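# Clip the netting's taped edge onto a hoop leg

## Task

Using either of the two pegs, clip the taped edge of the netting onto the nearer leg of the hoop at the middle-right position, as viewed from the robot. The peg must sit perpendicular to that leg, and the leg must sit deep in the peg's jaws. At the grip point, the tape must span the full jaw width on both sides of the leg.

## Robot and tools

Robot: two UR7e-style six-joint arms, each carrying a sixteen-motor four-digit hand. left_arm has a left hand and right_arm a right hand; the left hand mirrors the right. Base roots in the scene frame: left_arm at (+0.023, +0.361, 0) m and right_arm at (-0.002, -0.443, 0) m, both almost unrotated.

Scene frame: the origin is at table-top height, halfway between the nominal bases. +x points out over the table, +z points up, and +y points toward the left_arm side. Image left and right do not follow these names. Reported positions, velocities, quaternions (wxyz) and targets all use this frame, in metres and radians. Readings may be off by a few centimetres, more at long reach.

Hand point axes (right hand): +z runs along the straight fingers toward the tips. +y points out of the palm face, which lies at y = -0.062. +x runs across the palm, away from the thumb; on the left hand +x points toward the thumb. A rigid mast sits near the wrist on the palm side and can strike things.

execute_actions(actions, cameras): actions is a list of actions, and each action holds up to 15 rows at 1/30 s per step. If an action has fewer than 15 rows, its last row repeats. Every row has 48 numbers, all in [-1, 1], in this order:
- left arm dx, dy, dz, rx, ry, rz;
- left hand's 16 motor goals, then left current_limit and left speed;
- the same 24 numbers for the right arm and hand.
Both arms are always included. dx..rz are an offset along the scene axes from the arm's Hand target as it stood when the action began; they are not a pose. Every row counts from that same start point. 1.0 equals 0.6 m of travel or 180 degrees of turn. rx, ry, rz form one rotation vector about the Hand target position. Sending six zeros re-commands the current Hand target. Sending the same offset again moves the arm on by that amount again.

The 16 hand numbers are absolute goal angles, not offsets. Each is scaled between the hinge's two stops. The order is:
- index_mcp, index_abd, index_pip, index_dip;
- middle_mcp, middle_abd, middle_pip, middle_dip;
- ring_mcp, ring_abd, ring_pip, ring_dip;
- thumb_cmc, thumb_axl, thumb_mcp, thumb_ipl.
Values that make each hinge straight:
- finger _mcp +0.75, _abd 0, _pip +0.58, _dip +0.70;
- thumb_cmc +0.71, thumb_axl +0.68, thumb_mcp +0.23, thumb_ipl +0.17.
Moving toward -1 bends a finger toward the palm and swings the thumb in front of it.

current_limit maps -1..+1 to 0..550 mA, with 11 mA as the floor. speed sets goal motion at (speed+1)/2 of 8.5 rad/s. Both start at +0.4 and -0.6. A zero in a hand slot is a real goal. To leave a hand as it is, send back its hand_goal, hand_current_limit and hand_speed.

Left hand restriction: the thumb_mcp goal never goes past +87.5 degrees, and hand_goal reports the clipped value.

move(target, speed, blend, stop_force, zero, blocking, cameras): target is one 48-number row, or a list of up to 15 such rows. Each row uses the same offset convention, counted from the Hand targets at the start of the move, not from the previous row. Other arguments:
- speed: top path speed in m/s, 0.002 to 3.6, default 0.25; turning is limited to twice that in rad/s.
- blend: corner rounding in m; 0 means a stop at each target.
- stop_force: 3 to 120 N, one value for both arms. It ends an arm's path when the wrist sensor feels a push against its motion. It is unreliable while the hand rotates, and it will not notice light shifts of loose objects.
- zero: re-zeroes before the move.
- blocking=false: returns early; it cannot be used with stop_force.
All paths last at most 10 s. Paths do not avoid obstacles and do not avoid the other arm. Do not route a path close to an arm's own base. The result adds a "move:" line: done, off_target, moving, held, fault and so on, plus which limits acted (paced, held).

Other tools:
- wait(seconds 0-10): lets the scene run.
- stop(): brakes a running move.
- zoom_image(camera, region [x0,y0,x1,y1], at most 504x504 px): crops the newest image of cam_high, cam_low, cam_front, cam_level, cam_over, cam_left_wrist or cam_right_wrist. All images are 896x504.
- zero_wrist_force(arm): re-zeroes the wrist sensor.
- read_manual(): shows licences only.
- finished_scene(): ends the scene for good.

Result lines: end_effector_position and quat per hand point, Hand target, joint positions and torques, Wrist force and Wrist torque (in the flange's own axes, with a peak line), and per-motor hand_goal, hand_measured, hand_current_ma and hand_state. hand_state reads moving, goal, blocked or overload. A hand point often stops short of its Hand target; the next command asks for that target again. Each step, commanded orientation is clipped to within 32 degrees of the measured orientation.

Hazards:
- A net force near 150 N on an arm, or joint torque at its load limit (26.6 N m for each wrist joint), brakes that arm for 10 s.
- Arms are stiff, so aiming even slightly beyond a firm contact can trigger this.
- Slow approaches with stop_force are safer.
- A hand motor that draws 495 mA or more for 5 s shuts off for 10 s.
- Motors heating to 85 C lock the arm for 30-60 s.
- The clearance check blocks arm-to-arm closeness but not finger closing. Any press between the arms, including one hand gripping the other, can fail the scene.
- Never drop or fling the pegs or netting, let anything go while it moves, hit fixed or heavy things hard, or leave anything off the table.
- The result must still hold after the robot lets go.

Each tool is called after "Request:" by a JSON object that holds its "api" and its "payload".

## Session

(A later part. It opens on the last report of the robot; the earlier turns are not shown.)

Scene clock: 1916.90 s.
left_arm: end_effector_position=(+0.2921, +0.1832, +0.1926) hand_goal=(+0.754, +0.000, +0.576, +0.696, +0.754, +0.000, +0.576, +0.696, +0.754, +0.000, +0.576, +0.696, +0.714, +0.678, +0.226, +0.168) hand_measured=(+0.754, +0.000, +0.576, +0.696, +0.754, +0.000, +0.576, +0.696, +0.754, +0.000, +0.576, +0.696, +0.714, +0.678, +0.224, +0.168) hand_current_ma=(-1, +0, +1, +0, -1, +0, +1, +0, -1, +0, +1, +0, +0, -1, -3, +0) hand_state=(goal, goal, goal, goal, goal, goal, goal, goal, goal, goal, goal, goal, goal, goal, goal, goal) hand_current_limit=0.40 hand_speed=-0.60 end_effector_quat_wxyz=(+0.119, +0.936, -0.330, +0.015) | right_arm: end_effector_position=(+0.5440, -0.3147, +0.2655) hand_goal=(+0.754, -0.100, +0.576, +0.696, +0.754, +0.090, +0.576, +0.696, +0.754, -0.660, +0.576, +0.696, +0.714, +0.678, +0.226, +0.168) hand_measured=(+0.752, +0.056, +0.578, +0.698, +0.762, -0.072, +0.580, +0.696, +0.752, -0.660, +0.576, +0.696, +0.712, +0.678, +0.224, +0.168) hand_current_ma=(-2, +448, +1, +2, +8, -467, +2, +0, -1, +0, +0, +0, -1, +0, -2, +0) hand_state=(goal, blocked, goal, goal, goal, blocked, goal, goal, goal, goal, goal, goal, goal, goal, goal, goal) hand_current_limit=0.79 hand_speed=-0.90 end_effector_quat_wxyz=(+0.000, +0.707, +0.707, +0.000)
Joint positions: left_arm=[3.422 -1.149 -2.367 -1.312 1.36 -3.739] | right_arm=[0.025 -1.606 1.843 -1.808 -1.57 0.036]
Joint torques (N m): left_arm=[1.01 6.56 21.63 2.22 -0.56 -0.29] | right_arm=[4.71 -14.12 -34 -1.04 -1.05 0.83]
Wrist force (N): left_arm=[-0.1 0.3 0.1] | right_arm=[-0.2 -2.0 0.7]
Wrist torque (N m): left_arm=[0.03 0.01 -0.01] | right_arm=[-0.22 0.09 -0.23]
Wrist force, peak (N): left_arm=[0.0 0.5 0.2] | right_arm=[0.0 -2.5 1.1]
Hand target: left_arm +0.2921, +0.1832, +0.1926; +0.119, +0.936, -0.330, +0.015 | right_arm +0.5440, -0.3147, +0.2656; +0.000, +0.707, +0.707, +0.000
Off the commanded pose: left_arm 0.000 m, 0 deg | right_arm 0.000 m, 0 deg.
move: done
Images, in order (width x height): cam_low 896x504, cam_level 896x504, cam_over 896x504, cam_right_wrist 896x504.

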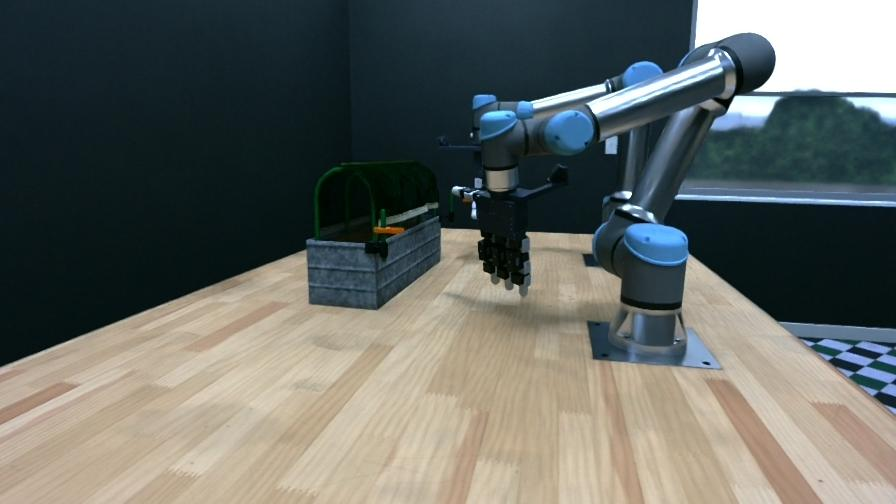

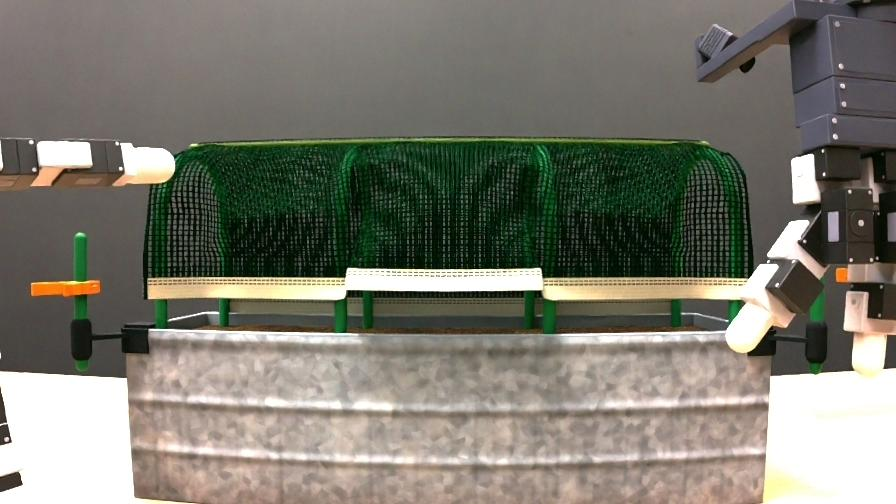

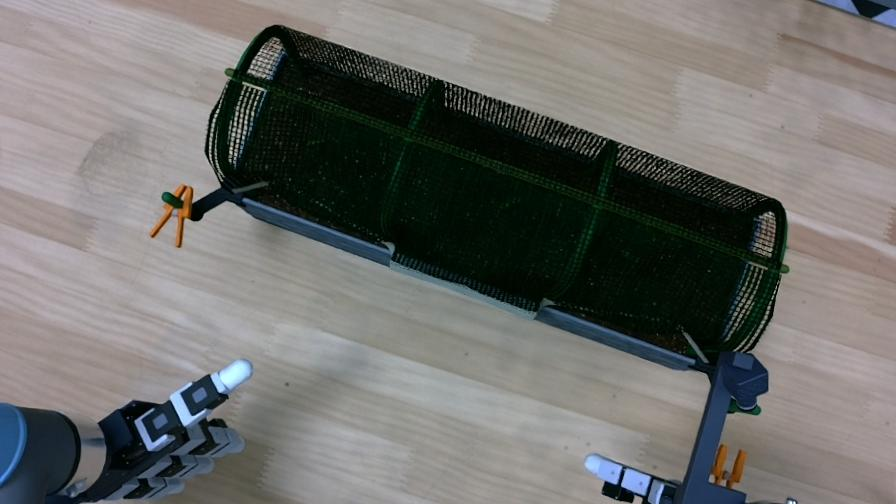

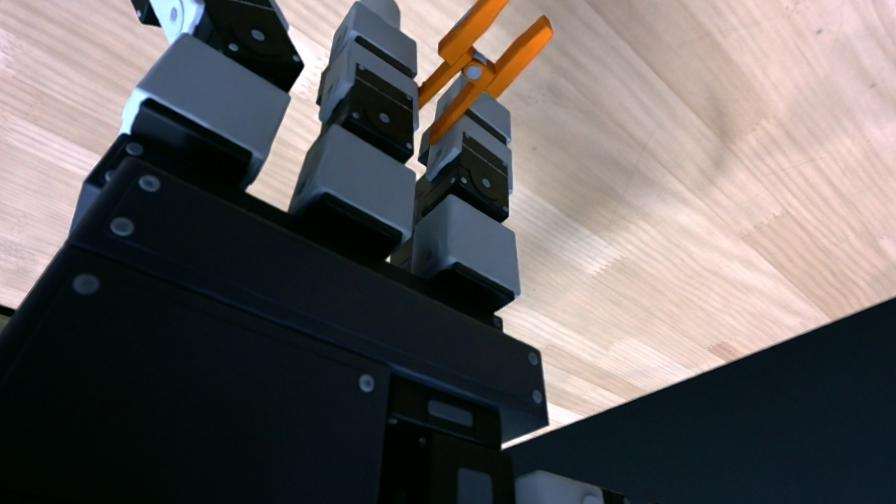

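Request:
{"api": "execute_actions", "payload": {"actions": [], "cameras": ["all"]}}

Scene clock: 2011.67 s.
left_arm: end_effector_position=(+0.2921, +0.1832, +0.1926) hand_goal=(+0.754, +0.000, +0.576, +0.696, +0.754, +0.000, +0.576, +0.696, +0.754, +0.000, +0.576, +0.696, +0.714, +0.678, +0.226, +0.168) hand_measured=(+0.754, +0.000, +0.576, +0.696, +0.754, +0.000, +0.576, +0.696, +0.754, +0.000, +0.576, +0.696, +0.714, +0.678, +0.224, +0.168) hand_current_ma=(-1, +0, +1, +0, -1, +0, +1, +0, -1, +0, +1, +0, +0, -1, -3, +0) hand_state=(goal, goal, goal, goal, goal, goal, goal, goal, goal, goal, goal, goal, goal, goal, goal, goal) hand_current_limit=0.40 hand_speed=-0.60 end_effector_quat_wxyz=(+0.119, +0.936, -0.330, +0.015) | right_arm: end_effector_position=(+0.5440, -0.3147, +0.2655) hand_goal=(+0.754, -0.100, +0.576, +0.696, +0.754, +0.090, +0.576, +0.696, +0.754, -0.660, +0.576, +0.696, +0.714, +0.678, +0.226, +0.168) hand_measured=(+0.752, +0.056, +0.578, +0.698, +0.762, -0.072, +0.580, +0.696, +0.752, -0.660, +0.576, +0.696, +0.712, +0.678, +0.224, +0.168) hand_current_ma=(-2, +448, +1, +2, +8, -467, +2, +0, -1, +0, +0, +0, -1, +0, -2, +0) hand_state=(goal, blocked, goal, goal, goal, blocked, goal, goal, goal, goal, goal, goal, goal, goal, goal, goal) hand_current_limit=0.79 hand_speed=-0.90 end_effector_quat_wxyz=(+0.000, +0.707, +0.707, +0.000)
Joint positions: left_arm=[3.422 -1.149 -2.367 -1.312 1.36 -3.739] | right_arm=[0.025 -1.605 1.842 -1.808 -1.57 0.036]
Joint velocities: within noise
Joint torques (N m): left_arm=[1.69 6.02 21.39 2.3 -0.61 -0.11] | right_arm=[-9.99 -13.19 -35.75 -2.97 1.65 -1.4]
Motor temperatures (°C): left_arm=[26 27 37 39 38 38] | right_arm=[34 33 28 38 39 34]
Wrist force (N): left_arm=[-0.1 0.2 0.1] | right_arm=[0.3 -2.0 0.9]
Wrist torque (N m): left_arm=[0.02 0.02 -0.01] | right_arm=[-0.25 0.03 -0.20]
Wrist force, peak (N): left_arm=[-0.1 0.3 0.4] | right_arm=[-0.4 -1.9 1.3]
Hand target: left_arm +0.2921, +0.1832, +0.1926; +0.119, +0.936, -0.330, +0.015 | right_arm +0.5440, -0.3147, +0.2656; +0.000, +0.707, +0.707, +0.000
Off the commanded pose: left_arm 0.000 m, 0 deg | right_arm 0.000 m, 0 deg.

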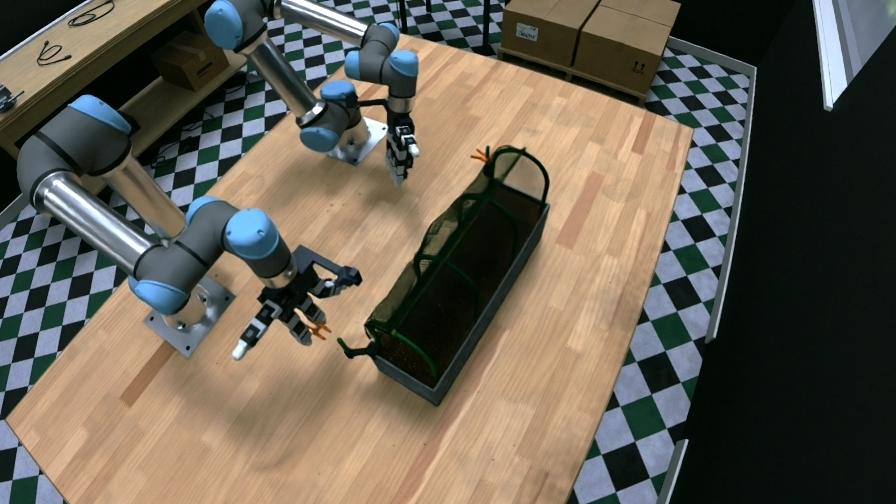

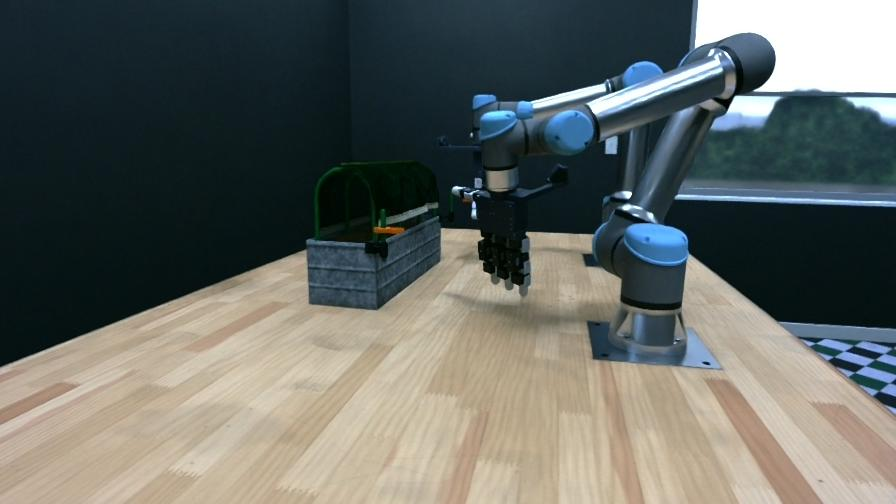

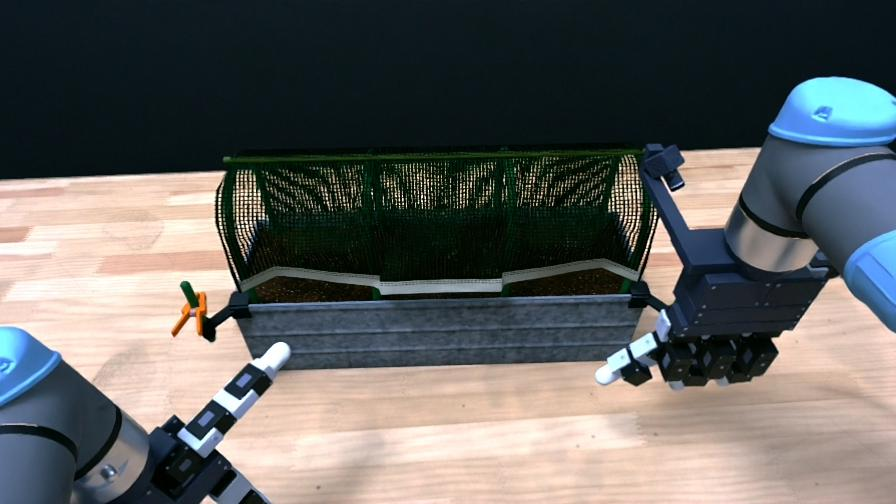

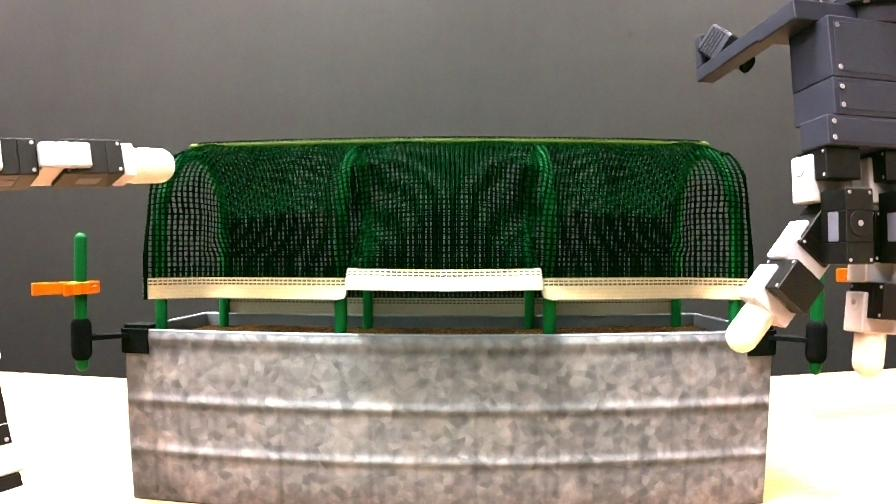

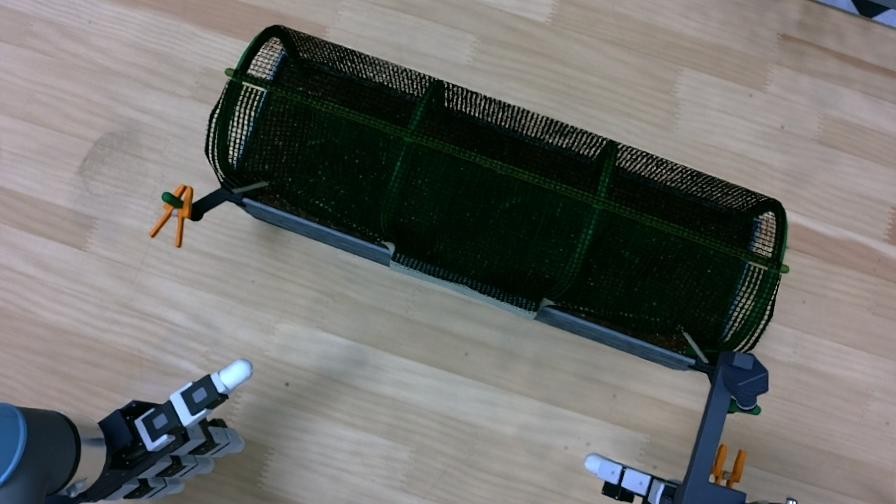

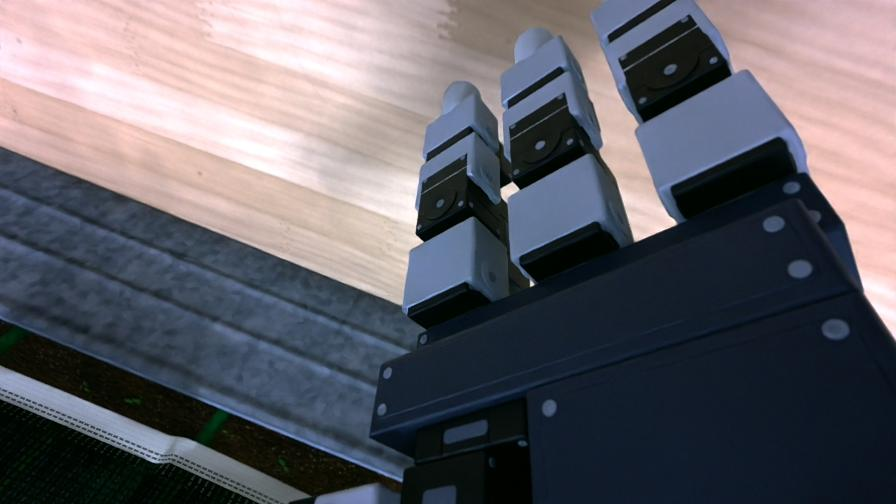

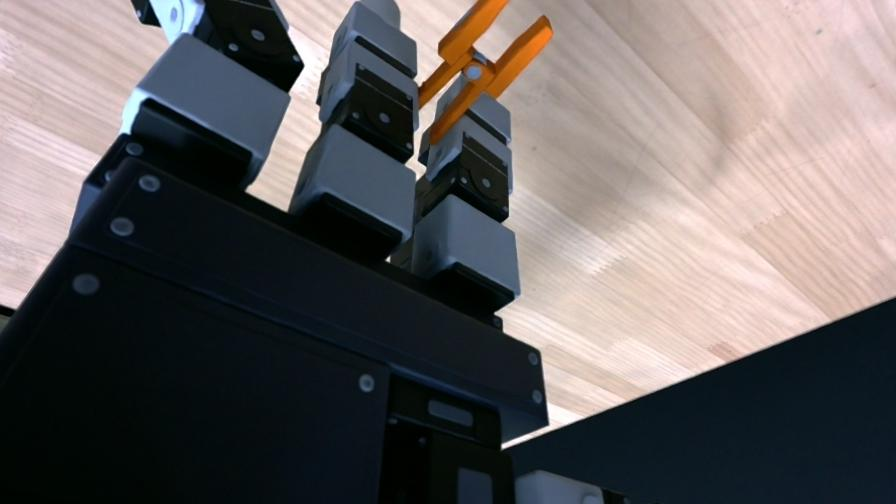

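Request:
{"api": "zoom_image", "payload": {"camera": "cam_level", "region": [490, 240, 610, 345]}}

Request:
{"api": "zoom_image", "payload": {"camera": "cam_front", "region": [450, 240, 570, 310]}}

Request:
{"api": "zoom_image", "payload": {"camera": "cam_left_wrist", "region": [80, 380, 300, 504]}}

Request:
{"api": "zoom_image", "payload": {"camera": "cam_over", "region": [500, 260, 600, 340]}}

Scaled by 4.200.

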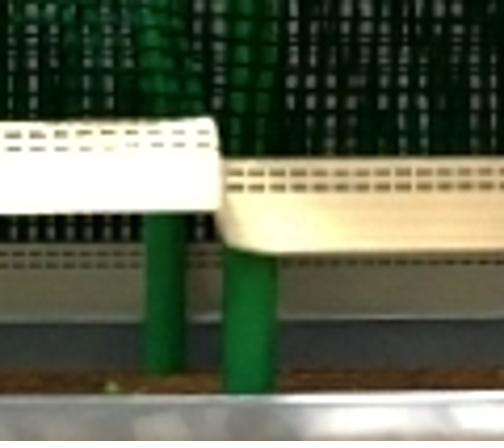

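Scaled by 4.200.

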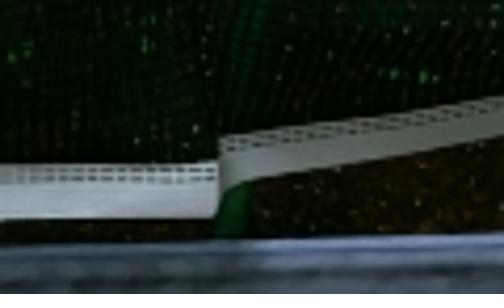

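Scaled by 2.291.

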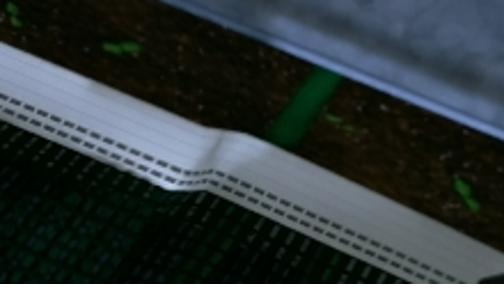

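Scaled by 5.040.

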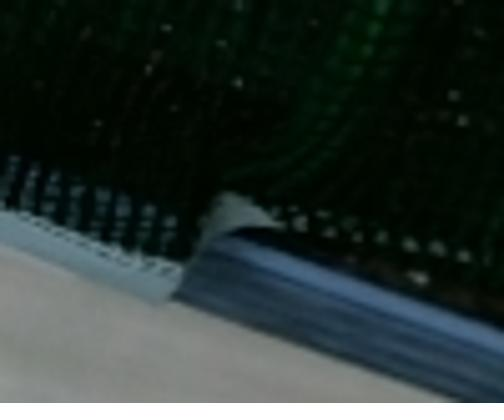

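Request:
{"api": "move", "payload": {"target": [0,0,0,0,0,0,0.754,0,0.576,0.696,0.754,0,0.576,0.696,0.754,0,0.576,0.696,0.714,0.678,0.226,0.168,0.4,-0.6,-0.015,0.38,-0.0158,0,0,0,0.754,-0.10,0.576,0.696,0.754,0.09,0.576,0.696,0.754,-0.66,0.576,0.696,0.714,0.678,0.226,0.168,0.785,-0.9], "speed": 0.07, "cameras": ["all"]}}

Scene clock: 2111.63 s.
left_arm: end_effector_position=(+0.2921, +0.1832, +0.1926) hand_goal=(+0.754, +0.000, +0.576, +0.696, +0.754, +0.000, +0.576, +0.696, +0.754, +0.000, +0.576, +0.696, +0.714, +0.678, +0.226, +0.168) hand_measured=(+0.754, +0.000, +0.576, +0.696, +0.754, +0.000, +0.576, +0.696, +0.754, +0.000, +0.576, +0.696, +0.714, +0.678, +0.224, +0.168) hand_current_ma=(-1, +0, +1, +0, -1, +0, +1, +0, -1, +0, +1, +0, +0, -1, -3, +0) hand_state=(goal, goal, goal, goal, goal, goal, goal, goal, goal, goal, goal, goal, goal, goal, goal, goal) hand_current_limit=0.40 hand_speed=-0.60 end_effector_quat_wxyz=(+0.119, +0.936, -0.330, +0.015) | right_arm: end_effector_position=(+0.5350, -0.0866, +0.2561) hand_goal=(+0.754, -0.100, +0.576, +0.696, +0.754, +0.090, +0.576, +0.696, +0.754, -0.660, +0.576, +0.696, +0.714, +0.678, +0.226, +0.168) hand_measured=(+0.752, +0.056, +0.578, +0.698, +0.762, -0.070, +0.580, +0.696, +0.752, -0.660, +0.576, +0.696, +0.712, +0.678, +0.224, +0.168) hand_current_ma=(-2, +448, +1, +2, +8, -466, +2, +0, -1, +0, +0, +0, -1, +0, -2, +0) hand_state=(goal, blocked, goal, goal, goal, blocked, goal, goal, goal, goal, goal, goal, goal, goal, goal, goal) hand_current_limit=0.79 hand_speed=-0.90 end_effector_quat_wxyz=(+0.000, +0.707, +0.707, +0.000) end_effector_velocity=(+0.001, -0.003, +0.000) end_effector_angular_velocity=(+0.000, -0.001, -0.002)
Joint positions: left_arm=[3.422 -1.149 -2.367 -1.312 1.36 -3.739] | right_arm=[0.457 -1.35 1.585 -1.807 -1.57 0.468]
Joint velocities: left_arm=[within noise] | right_arm=[-0.005 -0.003 0.003 -0.001 0 -0.004]
Joint torques (N m): left_arm=[1.79 7.08 21.94 2.24 -0.55 -0.19] | right_arm=[-12.04 -46.17 -14.6 -2.37 -1.41 -1.96]
Wrist force (N): left_arm=[0.0 0.2 0.2] | right_arm=[-0.4 -2.0 0.9]
Wrist torque (N m): left_arm=[0.01 0.00 -0.01] | right_arm=[-0.22 0.12 -0.22]
Wrist force, peak (N): left_arm=[-0.2 0.4 0.2] | right_arm=[-0.4 -2.2 1.1]
Hand target: left_arm +0.2921, +0.1832, +0.1926; +0.119, +0.936, -0.330, +0.015 | right_arm +0.5350, -0.0867, +0.2561; +0.000, +0.707, +0.707, +0.000
Off the commanded pose: left_arm 0.000 m, 0 deg | right_arm 0.000 m, 0 deg.
move: done

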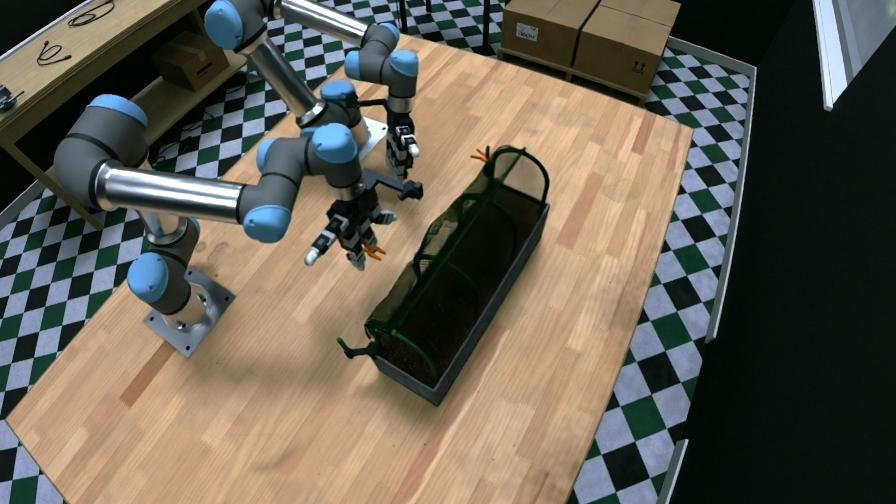

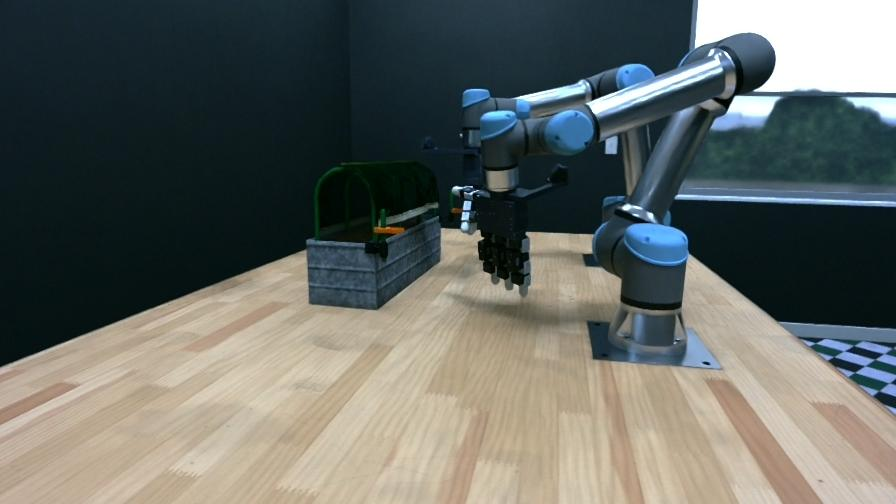

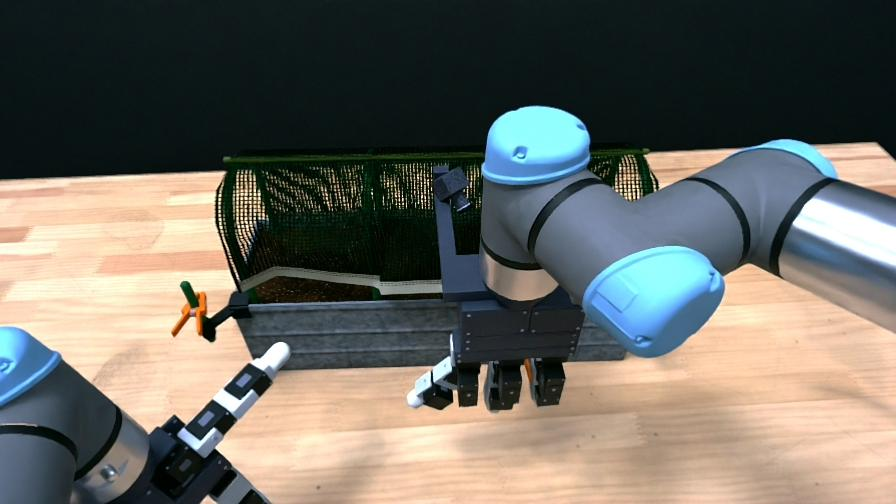

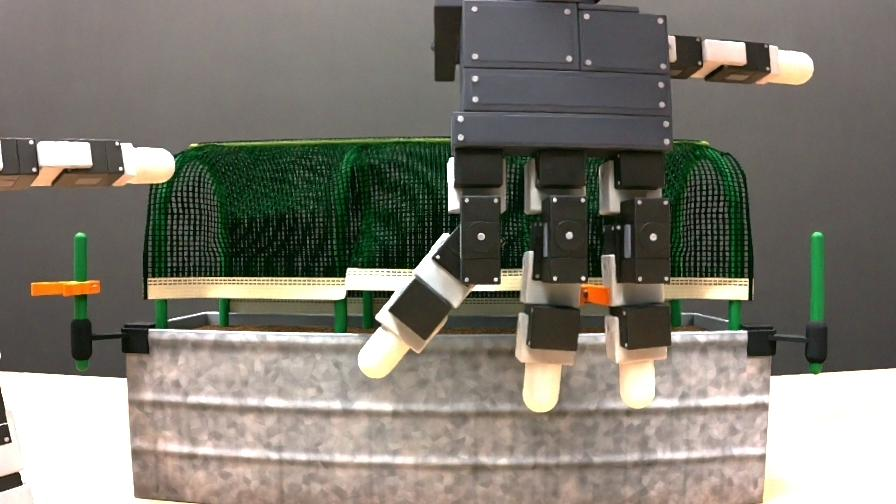

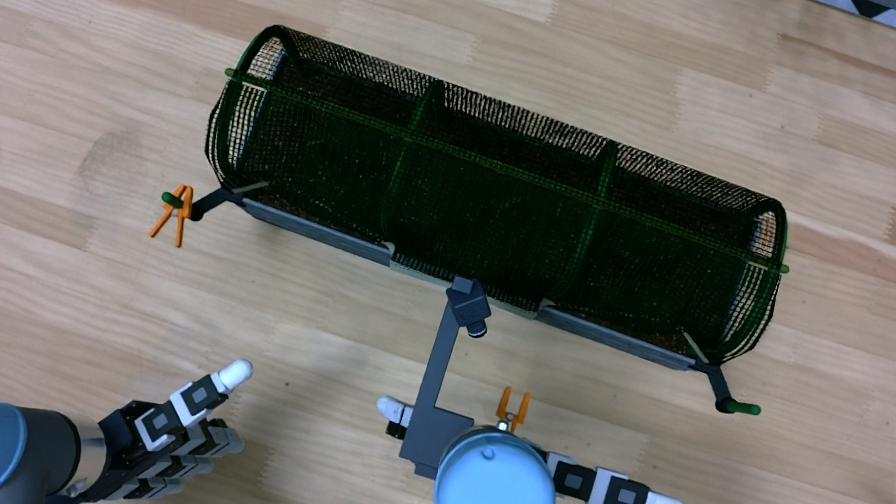

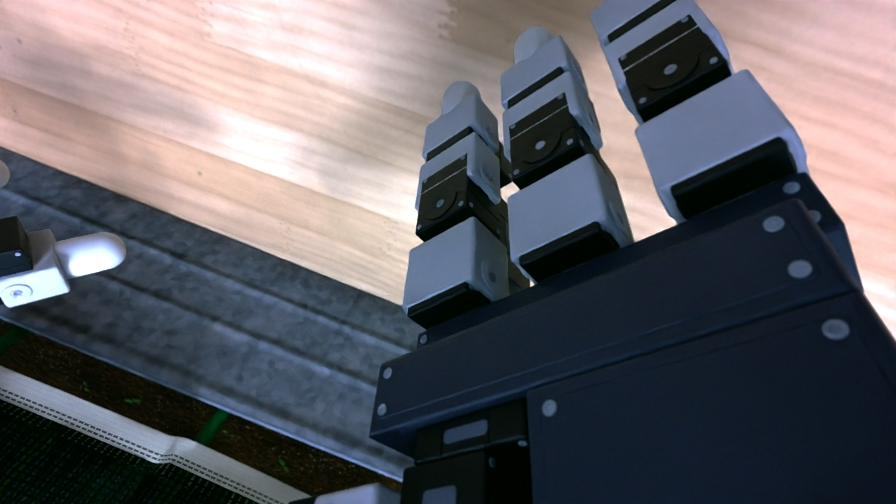

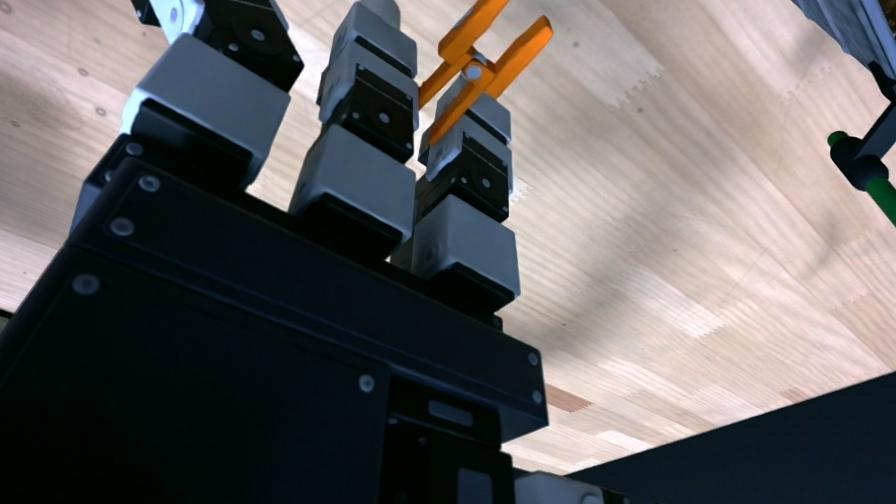

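Request:
{"api": "zoom_image", "payload": {"camera": "cam_over", "region": [470, 280, 600, 440]}}

Request:
{"api": "zoom_image", "payload": {"camera": "cam_level", "region": [500, 230, 700, 340]}}

Request:
{"api": "zoom_image", "payload": {"camera": "cam_low", "region": [360, 170, 540, 290]}}

Request:
{"api": "zoom_image", "payload": {"camera": "cam_high", "region": [320, 170, 480, 300]}}

Scaled by 3.150.

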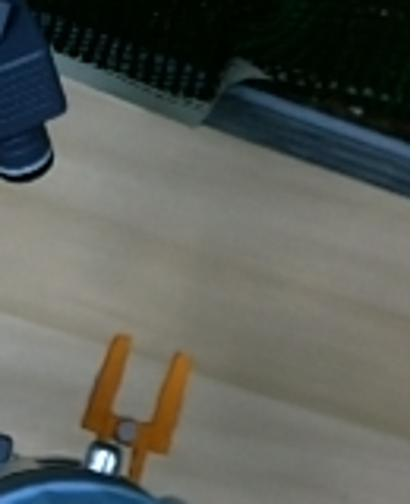

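Scaled by 2.520.

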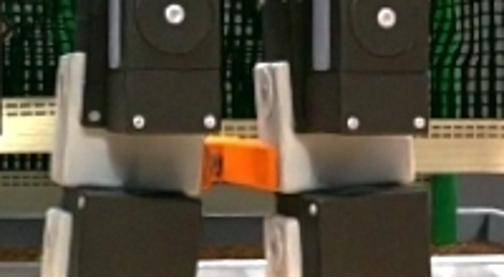

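Scaled by 2.800.

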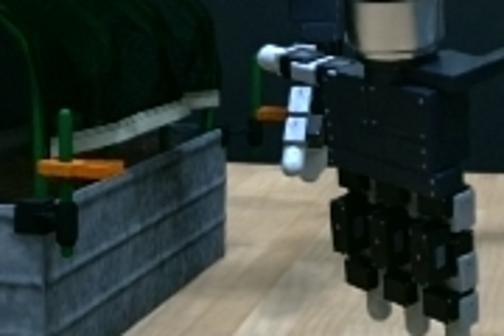

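Scaled by 3.150.

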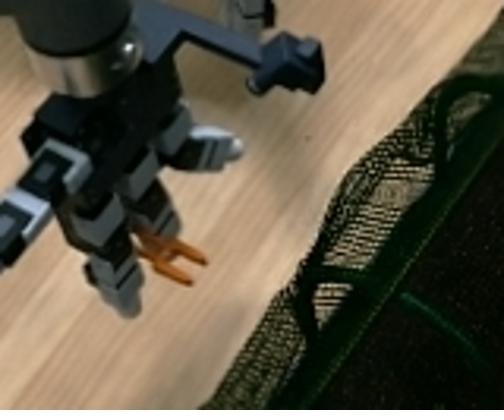

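Request:
{"api": "zoom_image", "payload": {"camera": "cam_over", "region": [525, 275, 575, 325]}}

Request:
{"api": "zoom_image", "payload": {"camera": "cam_over", "region": [520, 180, 640, 320]}}

Scaled by 10.080.

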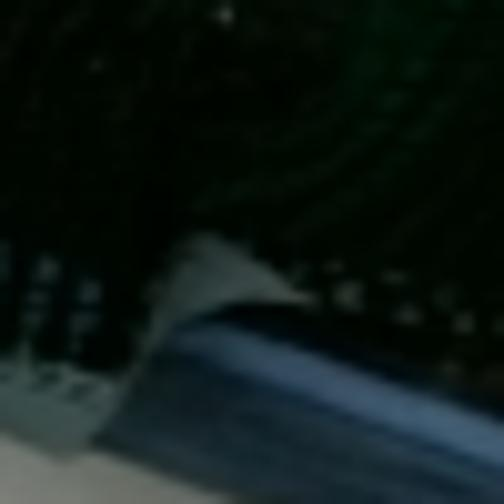

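Scaled by 3.600.

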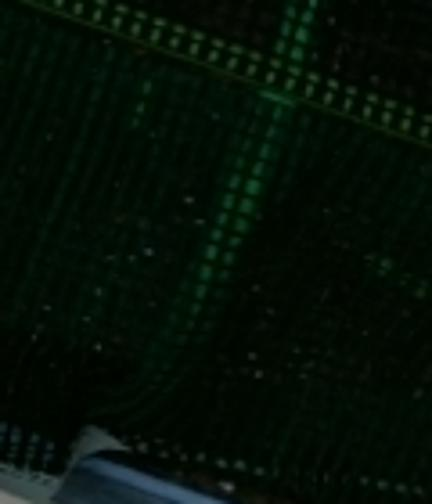

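Request:
{"api": "move", "payload": {"target": [0,0,0,0,0,0,0.754,0,0.576,0.696,0.754,0,0.576,0.696,0.754,0,0.576,0.696,0.714,0.678,0.226,0.168,0.4,-0.6,0.0667,-0.0075,0,0,0,0,0.754,-0.10,0.576,0.696,0.754,0.09,0.576,0.696,0.95,-0.66,0.576,0.696,0.714,0.678,0.226,0.168,0.785,-0.9], "speed": 0.06, "cameras": ["cam_low", "cam_front", "cam_level", "cam_over", "cam_left_wrist", "cam_right_wrist"]}}

Scene clock: 2387.47 s.
left_arm: end_effector_position=(+0.2921, +0.1832, +0.1926) hand_goal=(+0.754, +0.000, +0.576, +0.696, +0.754, +0.000, +0.576, +0.696, +0.754, +0.000, +0.576, +0.696, +0.714, +0.678, +0.226, +0.168) hand_measured=(+0.754, +0.000, +0.576, +0.696, +0.754, +0.000, +0.576, +0.696, +0.754, +0.000, +0.576, +0.696, +0.714, +0.678, +0.224, +0.168) hand_current_ma=(-1, +0, +1, +0, -1, +0, +1, +0, -1, +0, +1, +0, +0, -1, -3, +0) hand_state=(goal, goal, goal, goal, goal, goal, goal, goal, goal, goal, goal, goal, goal, goal, goal, goal) hand_current_limit=0.40 hand_speed=-0.60 end_effector_quat_wxyz=(+0.119, +0.936, -0.330, +0.015) | right_arm: end_effector_position=(+0.5751, -0.0913, +0.2560) hand_goal=(+0.754, -0.100, +0.576, +0.696, +0.754, +0.090, +0.576, +0.696, +0.950, -0.660, +0.576, +0.696, +0.714, +0.678, +0.226, +0.168) hand_measured=(+0.750, +0.056, +0.578, +0.698, +0.762, -0.070, +0.580, +0.696, +0.940, -0.660, +0.576, +0.696, +0.712, +0.678, +0.224, +0.168) hand_current_ma=(-2, +448, +1, +2, +8, -466, +2, +0, -10, +0, +0, +0, -1, +0, -2, +0) hand_state=(goal, blocked, goal, goal, goal, blocked, goal, goal, goal, goal, goal, goal, goal, goal, goal, goal) hand_current_limit=0.79 hand_speed=-0.90 end_effector_quat_wxyz=(+0.000, +0.707, +0.707, +0.000) end_effector_velocity=(-0.001, +0.000, +0.000) end_effector_angular_velocity=(+0.000, -0.001, -0.002)
Joint positions: left_arm=[3.422 -1.149 -2.367 -1.312 1.36 -3.739] | right_arm=[0.42 -1.283 1.499 -1.788 -1.57 0.431]
Joint velocities: left_arm=[within noise] | right_arm=[0.001 -0.003 0.005 -0.003 0 0.003]
Joint torques (N m): left_arm=[1.23 6.96 21.63 2.34 -0.57 -0.16] | right_arm=[9.41 -47.26 -17.78 -3.77 1.19 1.46]
Wrist force (N): left_arm=[-0.1 0.1 0.1] | right_arm=[0.1 -1.6 0.9]
Wrist torque (N m): left_arm=[0.00 0.01 0.00] | right_arm=[-0.18 0.09 -0.03]
Wrist force, peak (N): left_arm=[-0.1 0.4 0.4] | right_arm=[-0.2 -2.7 0.8]
Hand target: left_arm +0.2921, +0.1832, +0.1926; +0.119, +0.936, -0.330, +0.015 | right_arm +0.5750, -0.0912, +0.2561; +0.000, +0.707, +0.707, +0.000
Off the commanded pose: left_arm 0.000 m, 0 deg | right_arm 0.000 m, 0 deg.
move: done
Images, in order (width x height): cam_low 896x504, cam_front 896x504, cam_level 896x504, cam_over 896x504, cam_left_wrist 896x504, cam_right_wrist 896x504.

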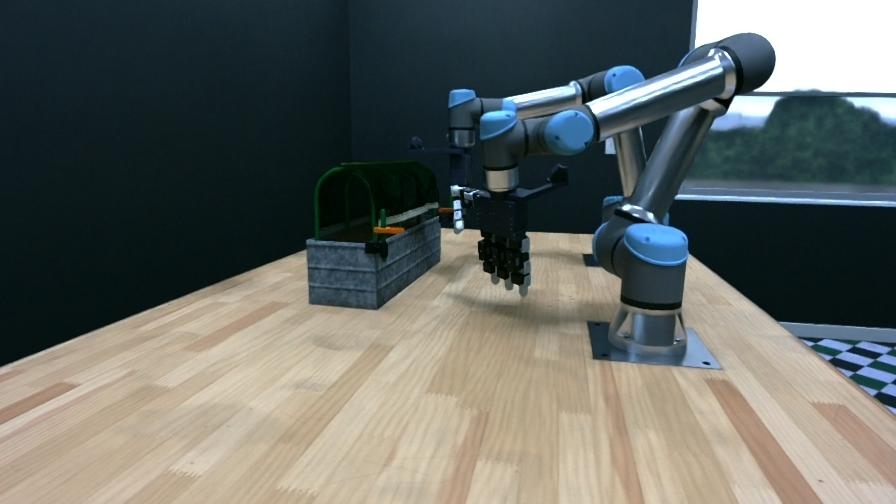

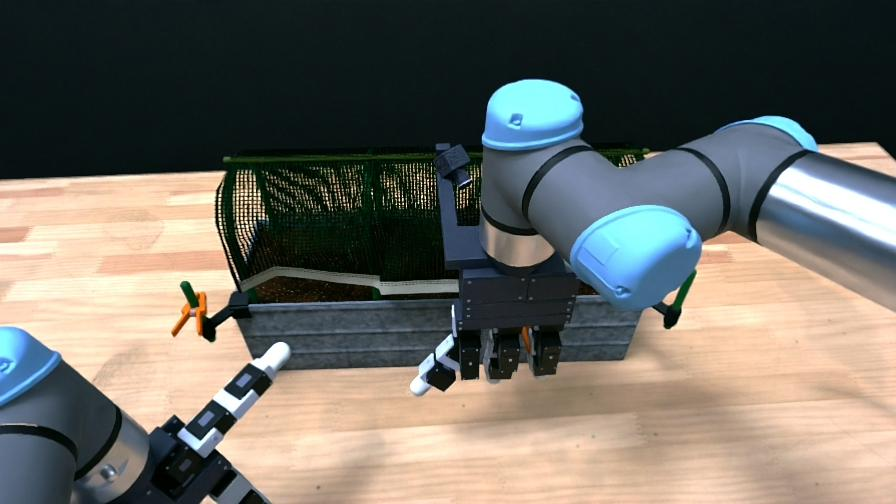

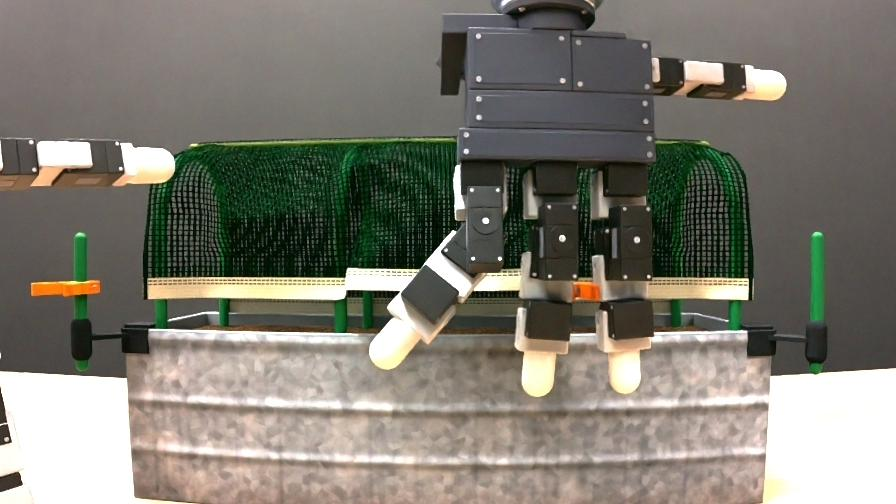

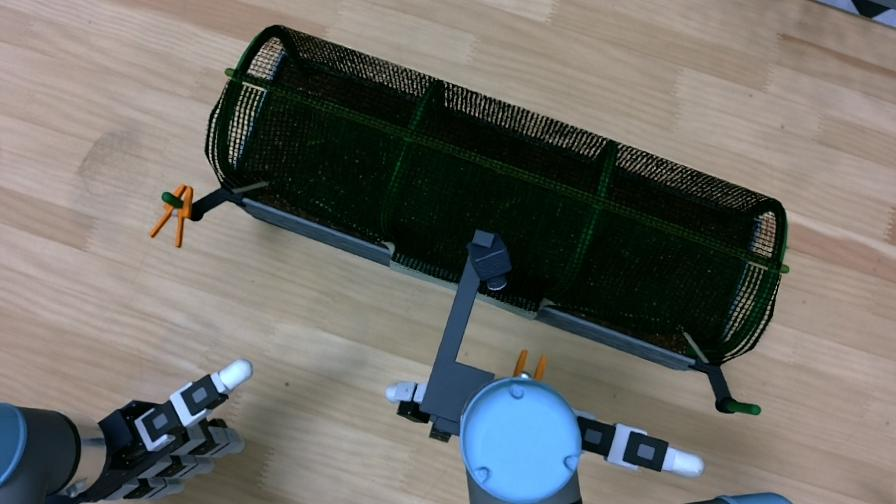

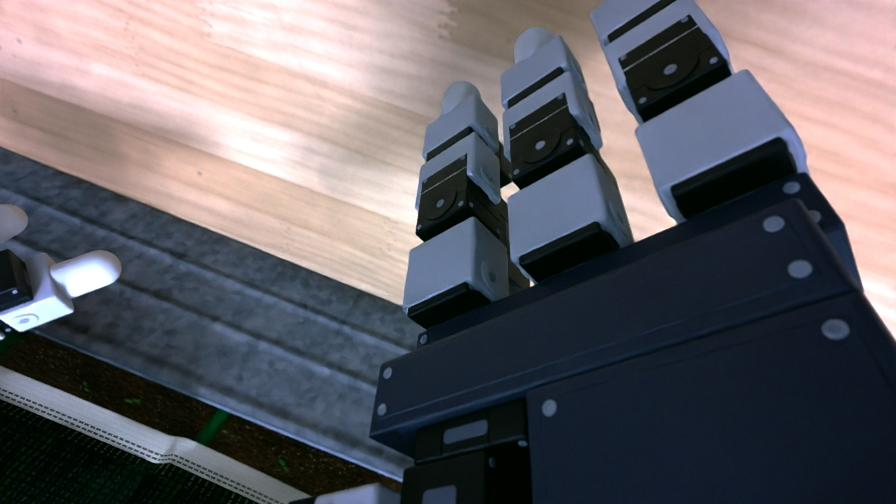

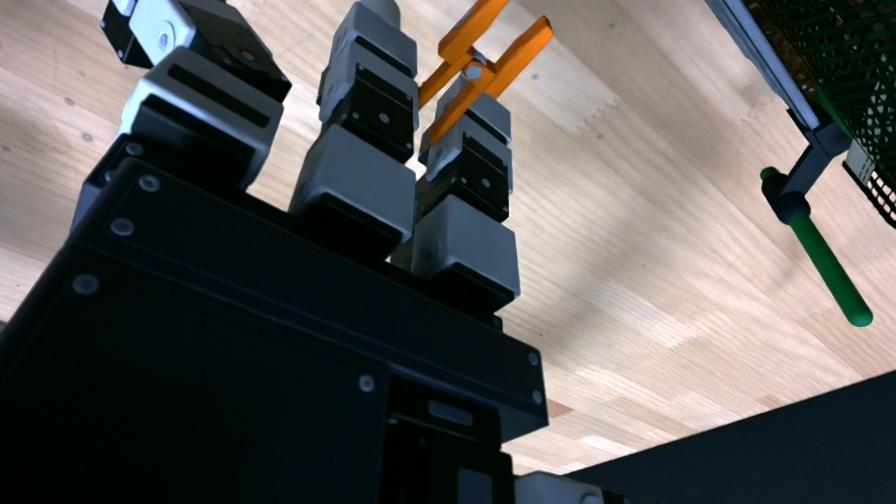

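Request:
{"api": "zoom_image", "payload": {"camera": "cam_over", "region": [490, 280, 590, 390]}}

Request:
{"api": "zoom_image", "payload": {"camera": "cam_level", "region": [510, 240, 670, 340]}}

Request:
{"api": "zoom_image", "payload": {"camera": "cam_low", "region": [370, 190, 470, 270]}}

Request:
{"api": "zoom_image", "payload": {"camera": "cam_level", "region": [20, 225, 180, 355]}}

Scaled by 4.582.

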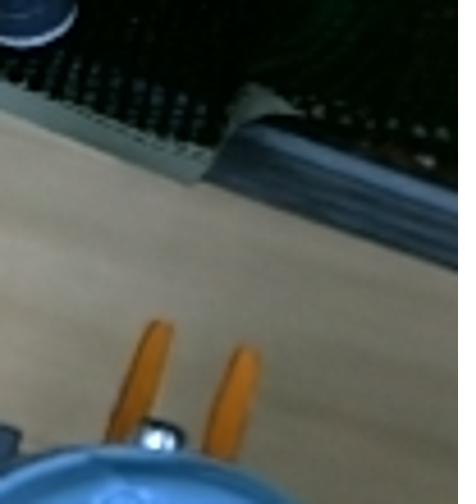

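Scaled by 3.150.

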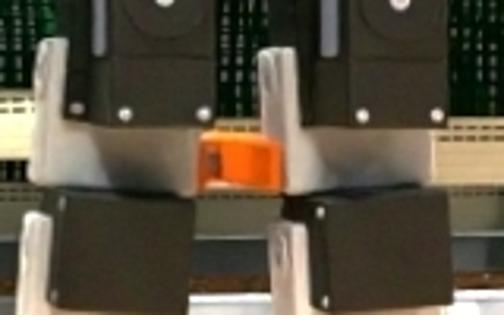

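Scaled by 5.040.

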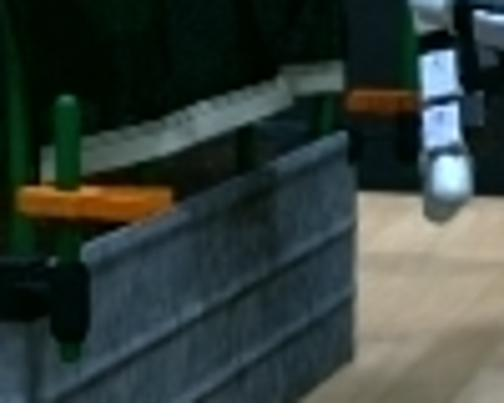

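Scaled by 3.150.

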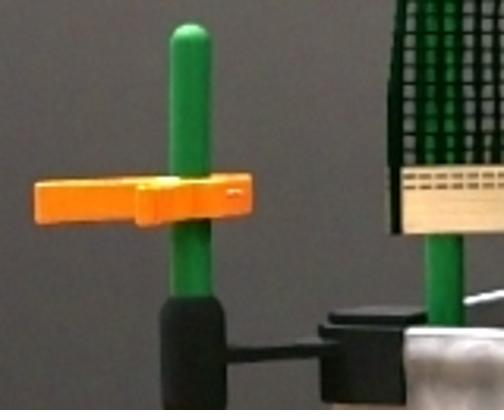

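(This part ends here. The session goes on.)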